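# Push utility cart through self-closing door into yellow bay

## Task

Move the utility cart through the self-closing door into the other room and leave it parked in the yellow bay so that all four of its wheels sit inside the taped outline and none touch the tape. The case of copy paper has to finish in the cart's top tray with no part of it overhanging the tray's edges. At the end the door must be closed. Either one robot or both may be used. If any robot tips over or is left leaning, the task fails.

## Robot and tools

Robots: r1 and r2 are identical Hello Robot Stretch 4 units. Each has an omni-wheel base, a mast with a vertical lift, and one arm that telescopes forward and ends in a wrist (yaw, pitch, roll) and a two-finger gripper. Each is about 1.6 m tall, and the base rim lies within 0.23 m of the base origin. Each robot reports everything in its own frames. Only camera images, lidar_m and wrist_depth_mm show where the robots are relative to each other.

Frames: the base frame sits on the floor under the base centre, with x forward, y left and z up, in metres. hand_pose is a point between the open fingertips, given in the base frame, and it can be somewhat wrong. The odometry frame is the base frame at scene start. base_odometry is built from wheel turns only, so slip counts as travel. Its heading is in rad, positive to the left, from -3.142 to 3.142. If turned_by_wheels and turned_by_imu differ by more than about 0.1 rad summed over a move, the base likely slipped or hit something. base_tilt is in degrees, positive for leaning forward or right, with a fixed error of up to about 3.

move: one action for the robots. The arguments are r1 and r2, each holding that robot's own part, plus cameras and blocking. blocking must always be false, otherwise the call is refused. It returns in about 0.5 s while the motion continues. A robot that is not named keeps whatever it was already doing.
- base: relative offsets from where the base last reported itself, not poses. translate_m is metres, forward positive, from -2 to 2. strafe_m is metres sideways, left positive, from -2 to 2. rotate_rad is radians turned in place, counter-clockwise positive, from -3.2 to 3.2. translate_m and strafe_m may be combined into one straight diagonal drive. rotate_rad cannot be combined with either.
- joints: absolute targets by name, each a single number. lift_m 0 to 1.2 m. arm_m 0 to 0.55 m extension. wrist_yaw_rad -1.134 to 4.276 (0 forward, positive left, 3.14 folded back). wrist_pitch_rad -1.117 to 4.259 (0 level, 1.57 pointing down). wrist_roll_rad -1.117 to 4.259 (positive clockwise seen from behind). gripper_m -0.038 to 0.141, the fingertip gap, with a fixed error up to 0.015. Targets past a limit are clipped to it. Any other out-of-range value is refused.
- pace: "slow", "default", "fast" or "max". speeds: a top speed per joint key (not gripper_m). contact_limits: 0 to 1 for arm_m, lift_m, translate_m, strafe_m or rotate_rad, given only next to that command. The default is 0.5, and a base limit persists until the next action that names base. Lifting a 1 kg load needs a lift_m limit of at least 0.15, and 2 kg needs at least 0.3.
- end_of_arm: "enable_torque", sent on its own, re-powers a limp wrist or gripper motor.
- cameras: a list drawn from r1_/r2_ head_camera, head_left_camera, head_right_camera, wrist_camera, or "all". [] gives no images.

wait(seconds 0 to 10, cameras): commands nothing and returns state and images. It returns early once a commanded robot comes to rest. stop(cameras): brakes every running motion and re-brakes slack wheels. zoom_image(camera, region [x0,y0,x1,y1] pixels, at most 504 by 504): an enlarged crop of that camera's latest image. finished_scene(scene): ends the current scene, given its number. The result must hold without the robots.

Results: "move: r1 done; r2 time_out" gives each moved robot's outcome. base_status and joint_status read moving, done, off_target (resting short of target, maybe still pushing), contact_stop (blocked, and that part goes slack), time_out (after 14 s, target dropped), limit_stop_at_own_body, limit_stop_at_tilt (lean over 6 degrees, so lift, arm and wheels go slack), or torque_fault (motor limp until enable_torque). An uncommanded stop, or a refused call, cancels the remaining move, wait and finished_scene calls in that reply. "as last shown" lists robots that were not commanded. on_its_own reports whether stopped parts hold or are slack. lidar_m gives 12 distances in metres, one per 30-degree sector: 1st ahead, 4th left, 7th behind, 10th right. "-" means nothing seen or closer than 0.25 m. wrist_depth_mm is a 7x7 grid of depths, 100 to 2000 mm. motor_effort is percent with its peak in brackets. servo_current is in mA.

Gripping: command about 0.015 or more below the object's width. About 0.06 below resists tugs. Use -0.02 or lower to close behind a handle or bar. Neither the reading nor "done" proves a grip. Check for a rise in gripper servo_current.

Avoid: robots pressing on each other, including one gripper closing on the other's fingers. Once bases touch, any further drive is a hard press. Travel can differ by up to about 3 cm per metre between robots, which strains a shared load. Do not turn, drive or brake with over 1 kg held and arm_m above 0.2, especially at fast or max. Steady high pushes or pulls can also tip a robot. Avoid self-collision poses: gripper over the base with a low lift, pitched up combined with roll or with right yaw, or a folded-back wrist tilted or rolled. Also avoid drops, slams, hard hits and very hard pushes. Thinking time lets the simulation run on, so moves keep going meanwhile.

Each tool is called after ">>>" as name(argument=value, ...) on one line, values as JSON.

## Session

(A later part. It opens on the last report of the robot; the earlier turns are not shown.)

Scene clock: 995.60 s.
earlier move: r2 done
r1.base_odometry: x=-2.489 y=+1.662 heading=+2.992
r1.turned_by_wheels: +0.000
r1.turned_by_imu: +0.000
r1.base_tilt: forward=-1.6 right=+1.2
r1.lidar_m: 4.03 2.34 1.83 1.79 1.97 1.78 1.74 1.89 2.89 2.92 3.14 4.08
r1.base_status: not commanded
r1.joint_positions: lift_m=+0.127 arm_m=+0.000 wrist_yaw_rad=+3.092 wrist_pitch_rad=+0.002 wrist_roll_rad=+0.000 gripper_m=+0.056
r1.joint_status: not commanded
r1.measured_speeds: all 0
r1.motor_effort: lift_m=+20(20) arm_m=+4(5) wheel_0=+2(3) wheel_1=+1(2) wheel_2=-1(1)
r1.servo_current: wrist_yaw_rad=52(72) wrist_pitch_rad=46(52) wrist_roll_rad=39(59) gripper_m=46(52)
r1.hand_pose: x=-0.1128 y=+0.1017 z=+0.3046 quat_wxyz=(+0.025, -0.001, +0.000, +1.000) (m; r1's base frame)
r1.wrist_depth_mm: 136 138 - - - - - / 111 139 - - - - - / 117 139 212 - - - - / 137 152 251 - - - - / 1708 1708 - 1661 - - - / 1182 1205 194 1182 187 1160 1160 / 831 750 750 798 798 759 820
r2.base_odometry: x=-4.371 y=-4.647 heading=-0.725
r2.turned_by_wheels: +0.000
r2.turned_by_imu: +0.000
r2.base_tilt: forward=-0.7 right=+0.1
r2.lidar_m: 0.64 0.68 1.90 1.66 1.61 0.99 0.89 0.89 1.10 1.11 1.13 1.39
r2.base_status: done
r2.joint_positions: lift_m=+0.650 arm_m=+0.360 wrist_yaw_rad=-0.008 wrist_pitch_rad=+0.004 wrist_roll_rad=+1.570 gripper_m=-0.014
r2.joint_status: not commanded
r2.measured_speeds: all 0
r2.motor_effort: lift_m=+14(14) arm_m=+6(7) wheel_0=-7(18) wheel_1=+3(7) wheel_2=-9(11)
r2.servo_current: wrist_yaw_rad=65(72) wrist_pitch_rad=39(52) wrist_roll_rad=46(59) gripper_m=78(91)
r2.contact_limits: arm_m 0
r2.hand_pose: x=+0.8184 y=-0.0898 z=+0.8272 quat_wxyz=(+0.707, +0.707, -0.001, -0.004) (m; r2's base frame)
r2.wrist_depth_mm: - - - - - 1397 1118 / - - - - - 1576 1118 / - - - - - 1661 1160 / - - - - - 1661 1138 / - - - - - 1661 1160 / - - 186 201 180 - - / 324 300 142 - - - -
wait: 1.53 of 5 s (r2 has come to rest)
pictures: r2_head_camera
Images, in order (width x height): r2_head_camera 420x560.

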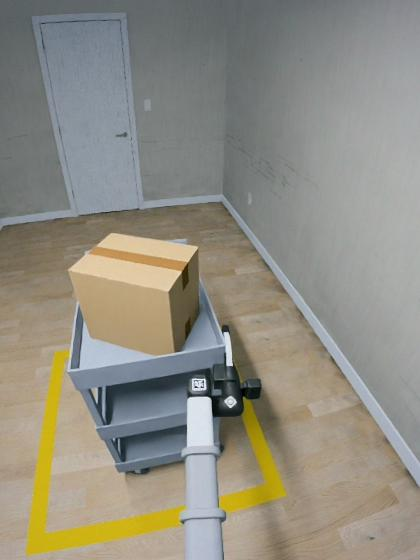

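>>> move(blocking=false, cameras=[], r2={"base":{"strafe_m":-0.3},"pace":"default"})

>>> wait(seconds=5, cameras=["r2_head_camera"])

>>> move(blocking=false, cameras=[], r2={"joints":{"arm_m":0.0},"base":{"rotate_rad":0.2},"pace":"default"})

>>> wait(seconds=5, cameras=["r2_head_camera","r2_head_left_camera"])

>>> zoom_image(camera="r2_head_camera", region=[0, 280, 420, 560])

Scene clock: 1028.70 s.
move: r2 moving
r1: as last shown
r1.base_tilt: forward=-1.6 right=+1.3
r1.lidar_m: 4.01 2.33 1.85 1.81 1.97 1.75 1.73 1.93 2.89 2.92 3.18 4.06
r1.motor_effort: lift_m=+20(20) arm_m=+4(5) wheel_0=+2(2) wheel_1=+2(2) wheel_2=-1(1)
r1.servo_current: wrist_yaw_rad=65(65) wrist_pitch_rad=46(46) wrist_roll_rad=46(65) gripper_m=46(46)
r1.wrist_depth_mm: 136 138 - - - - - / 111 138 - - - - - / 117 139 211 - - - - / 137 151 251 - - - - / 1708 1661 - 1708 - - - / 1182 1205 193 1182 187 1160 1138 / 842 759 750 798 788 778 809
r2.base_odometry: x=-4.395 y=-4.674 heading=-0.725
r2.turned_by_wheels: +0.000
r2.turned_by_imu: +0.000
r2.base_tilt: forward=-0.6 right=+0.1
r2.lidar_m: 0.68 0.68 1.92 1.71 1.62 1.00 0.87 0.89 1.12 1.09 1.09 1.33
r2.base_status: strafe_m moving
r2.joint_positions: lift_m=+0.650 arm_m=+0.360 wrist_yaw_rad=-0.003 wrist_pitch_rad=+0.004 wrist_roll_rad=+1.570 gripper_m=-0.014
r2.joint_status: not commanded
r2.measured_speeds: translate_m=+0.000 strafe_m=-0.140 rotate_rad=+0.001 lift_m=+0.000 arm_m=+0.000 wrist_yaw_rad=+0.000 wrist_pitch_rad=+0.000 wrist_roll_rad=+0.000
r2.motor_effort: lift_m=+14(14) arm_m=+6(7) wheel_0=+14(14) wheel_1=-10(12) wheel_2=-1(7)
r2.servo_current: wrist_yaw_rad=52(65) wrist_pitch_rad=39(46) wrist_roll_rad=52(52) gripper_m=78(85)
r2.contact_limits: arm_m 0
r2.hand_pose: x=+0.8189 y=-0.0883 z=+0.8272 quat_wxyz=(+0.707, +0.707, +0.001, -0.003) (m; r2's base frame)
r2.wrist_depth_mm: - - - - - 1366 1118 / - - - - - 1576 1138 / - - - - - 1661 1138 / - - - - - 1661 1138 / - - - - - 1661 1160 / - - 185 194 181 1430 452 / - - 330 - - - -
pictures: none
No camera images: "cameras" was empty.

Scene clock: 1030.53 s.
earlier move: r2 done
r1.base_odometry: x=-2.489 y=+1.662 heading=+2.992
r1.turned_by_wheels: +0.000
r1.turned_by_imu: +0.000
r1.base_tilt: forward=-1.6 right=+1.2
r1.lidar_m: 4.01 2.32 1.84 1.81 1.99 1.78 1.73 1.90 2.87 2.90 3.15 4.07
r1.base_status: not commanded
r1.joint_positions: lift_m=+0.127 arm_m=+0.000 wrist_yaw_rad=+3.092 wrist_pitch_rad=+0.002 wrist_roll_rad=+0.000 gripper_m=+0.056
r1.joint_status: not commanded
r1.measured_speeds: all 0
r1.motor_effort: lift_m=+20(20) arm_m=+4(5) wheel_0=+2(3) wheel_1=+2(2) wheel_2=-1(1)
r1.servo_current: wrist_yaw_rad=39(72) wrist_pitch_rad=46(46) wrist_roll_rad=46(65) gripper_m=39(46)
r1.hand_pose: x=-0.1128 y=+0.1017 z=+0.3046 quat_wxyz=(+0.025, -0.001, +0.000, +1.000) (m; r1's base frame)
r1.wrist_depth_mm: 136 138 - - - - - / 110 138 - - - - - / 117 138 211 - - - - / 137 152 252 - - - - / 1661 1708 - 1661 - - - / 1182 1182 194 1205 187 1160 1118 / 842 741 768 809 798 778 820
r2.base_odometry: x=-4.570 y=-4.871 heading=-0.725
r2.turned_by_wheels: +0.000
r2.turned_by_imu: +0.000
r2.base_tilt: forward=-0.7 right=+0.1
r2.lidar_m: 1.91 0.72 0.90 1.98 1.54 0.93 0.85 0.85 0.88 0.82 0.82 1.02
r2.base_status: done
r2.joint_positions: lift_m=+0.650 arm_m=+0.360 wrist_yaw_rad=-0.003 wrist_pitch_rad=+0.004 wrist_roll_rad=+1.570 gripper_m=-0.014
r2.joint_status: not commanded
r2.measured_speeds: all 0
r2.motor_effort: lift_m=+14(14) arm_m=+6(7) wheel_0=+2(14) wheel_1=-2(12) wheel_2=-1(7)
r2.servo_current: wrist_yaw_rad=52(65) wrist_pitch_rad=46(52) wrist_roll_rad=52(59) gripper_m=78(85)
r2.contact_limits: arm_m 0
r2.hand_pose: x=+0.8189 y=-0.0882 z=+0.8272 quat_wxyz=(+0.707, +0.707, +0.001, -0.003) (m; r2's base frame)
r2.wrist_depth_mm: - - - - - - - / - - - - - 1336 1098 / - - - - - 1537 1138 / - - - - - 1618 1160 / - - - - - 1661 1160 / - - 186 202 181 1576 1138 / - - - - - 1430 1160
wait: 1.83 of 5 s (r2 has come to rest)
pictures: r2_head_camera
Images, in order (width x height): r2_head_camera 420x560.

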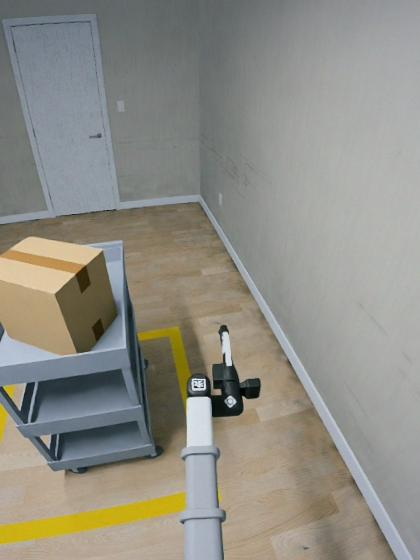

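Scene clock: 1031.03 s.
move: r2 moving
r1: as last shown
r1.base_tilt: forward=-1.6 right=+1.3
r1.lidar_m: 4.02 2.33 1.83 1.81 1.98 1.76 1.74 1.90 2.85 2.91 3.15 4.08
r1.motor_effort: lift_m=+20(20) arm_m=+4(5) wheel_0=+2(2) wheel_1=+2(2) wheel_2=-1(1)
r1.servo_current: wrist_yaw_rad=46(52) wrist_pitch_rad=39(46) wrist_roll_rad=39(59) gripper_m=39(46)
r1.wrist_depth_mm: 136 138 - - - - - / 110 138 - - - - - / 118 139 211 - - - - / 136 151 252 - - - - / 1708 1661 - 1661 - - - / 1205 1205 193 1205 187 1182 1138 / 842 750 741 809 788 778 809
r2.base_odometry: x=-4.570 y=-4.871 heading=-0.542
r2.turned_by_wheels: +0.182
r2.turned_by_imu: +0.178
r2.base_tilt: forward=-0.6 right=+0.1
r2.lidar_m: 0.74 0.77 2.08 1.96 1.21 0.88 0.80 0.88 0.86 0.82 0.85 1.19
r2.base_status: rotate_rad moving
r2.joint_positions: lift_m=+0.650 arm_m=+0.309 wrist_yaw_rad=-0.002 wrist_pitch_rad=+0.004 wrist_roll_rad=+1.570 gripper_m=-0.014
r2.joint_status: arm_m moving
r2.measured_speeds: translate_m=-0.001 strafe_m=-0.001 rotate_rad=+0.296 lift_m=+0.000 arm_m=-0.195 wrist_yaw_rad=+0.000 wrist_pitch_rad=+0.000 wrist_roll_rad=+0.000
r2.motor_effort: lift_m=+14(14) arm_m=-5(11) wheel_0=-4(11) wheel_1=-5(10) wheel_2=-4(11)
r2.servo_current: wrist_yaw_rad=39(52) wrist_pitch_rad=46(46) wrist_roll_rad=52(59) gripper_m=78(85)
r2.hand_pose: x=+0.7686 y=-0.0880 z=+0.8272 quat_wxyz=(+0.707, +0.707, +0.001, -0.002) (m; r2's base frame)
r2.wrist_depth_mm: - - - - - 1464 1118 / - - - - - 1618 1138 / - - - - - 1661 1160 / - - - - - 1661 1205 / - - - - - 1661 1205 / - - 186 193 182 1537 1138 / - - - - - 500 462
pictures: none
No camera images: "cameras" was empty.

Scene clock: 1032.70 s.
earlier move: r2 done
r1.base_odometry: x=-2.489 y=+1.662 heading=+2.992
r1.turned_by_wheels: +0.000
r1.turned_by_imu: +0.000
r1.base_tilt: forward=-1.6 right=+1.3
r1.lidar_m: 4.02 2.35 1.86 1.82 1.97 1.77 1.74 1.88 2.88 2.89 3.18 4.07
r1.base_status: not commanded
r1.joint_positions: lift_m=+0.127 arm_m=+0.000 wrist_yaw_rad=+3.092 wrist_pitch_rad=+0.002 wrist_roll_rad=+0.000 gripper_m=+0.056
r1.joint_status: not commanded
r1.measured_speeds: all 0
r1.motor_effort: lift_m=+20(20) arm_m=+4(5) wheel_0=+2(2) wheel_1=+2(2) wheel_2=-1(1)
r1.servo_current: wrist_yaw_rad=65(72) wrist_pitch_rad=46(52) wrist_roll_rad=39(72) gripper_m=39(46)
r1.hand_pose: x=-0.1128 y=+0.1017 z=+0.3046 quat_wxyz=(+0.025, -0.001, +0.000, +1.000) (m; r1's base frame)
r1.wrist_depth_mm: 136 138 - - - - - / 111 139 - - - - - / 118 139 211 - - - - / 137 152 251 - - - - / 1661 1708 - 1708 - - - / 1205 1160 194 1205 187 1182 1160 / 842 759 759 798 788 768 831
r2.base_odometry: x=-4.570 y=-4.871 heading=-0.525
r2.turned_by_wheels: +0.017
r2.turned_by_imu: +0.017
r2.base_tilt: forward=-0.7 right=+0.0
r2.lidar_m: 0.73 0.77 2.03 1.97 1.20 0.88 0.84 0.88 0.87 0.82 0.86 1.22
r2.base_status: done
r2.joint_positions: lift_m=+0.650 arm_m=+0.000 wrist_yaw_rad=-0.002 wrist_pitch_rad=+0.004 wrist_roll_rad=+1.570 gripper_m=-0.014
r2.joint_status: all done
r2.measured_speeds: all 0
r2.motor_effort: lift_m=+14(14) arm_m=-7(13) wheel_0=-1(11) wheel_1=-1(10) wheel_2=-2(11)
r2.servo_current: wrist_yaw_rad=46(52) wrist_pitch_rad=46(46) wrist_roll_rad=39(59) gripper_m=85(91)
r2.hand_pose: x=+0.4593 y=-0.0880 z=+0.8272 quat_wxyz=(+0.707, +0.707, +0.001, -0.002) (m; r2's base frame)
r2.wrist_depth_mm: - - - - - 1499 1098 / - - - - - 1661 1138 / - - - - - 1661 1138 / - - - - - 1756 1138 / - - - - - 1661 1078 / - - 186 202 181 - - / - - 640 - - - 504
wait: 1.67 of 5 s (r2 has come to rest)
pictures: r2_head_camera, r2_head_left_camera
Images, in order (width x height): r2_head_camera 420x560, r2_head_left_camera 420x672.

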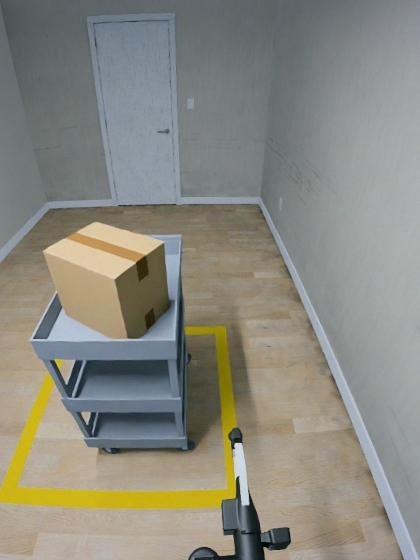

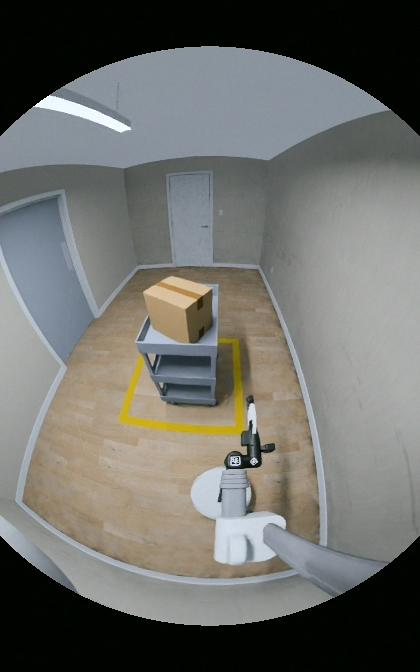

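Scaled by 1.200 from the camera's 420x560 image, which has a finer 1200x1600 frame.

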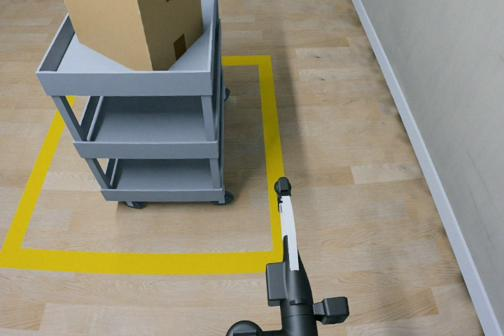

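>>> finished_scene(scene=1)

The scene is finished: the task was done.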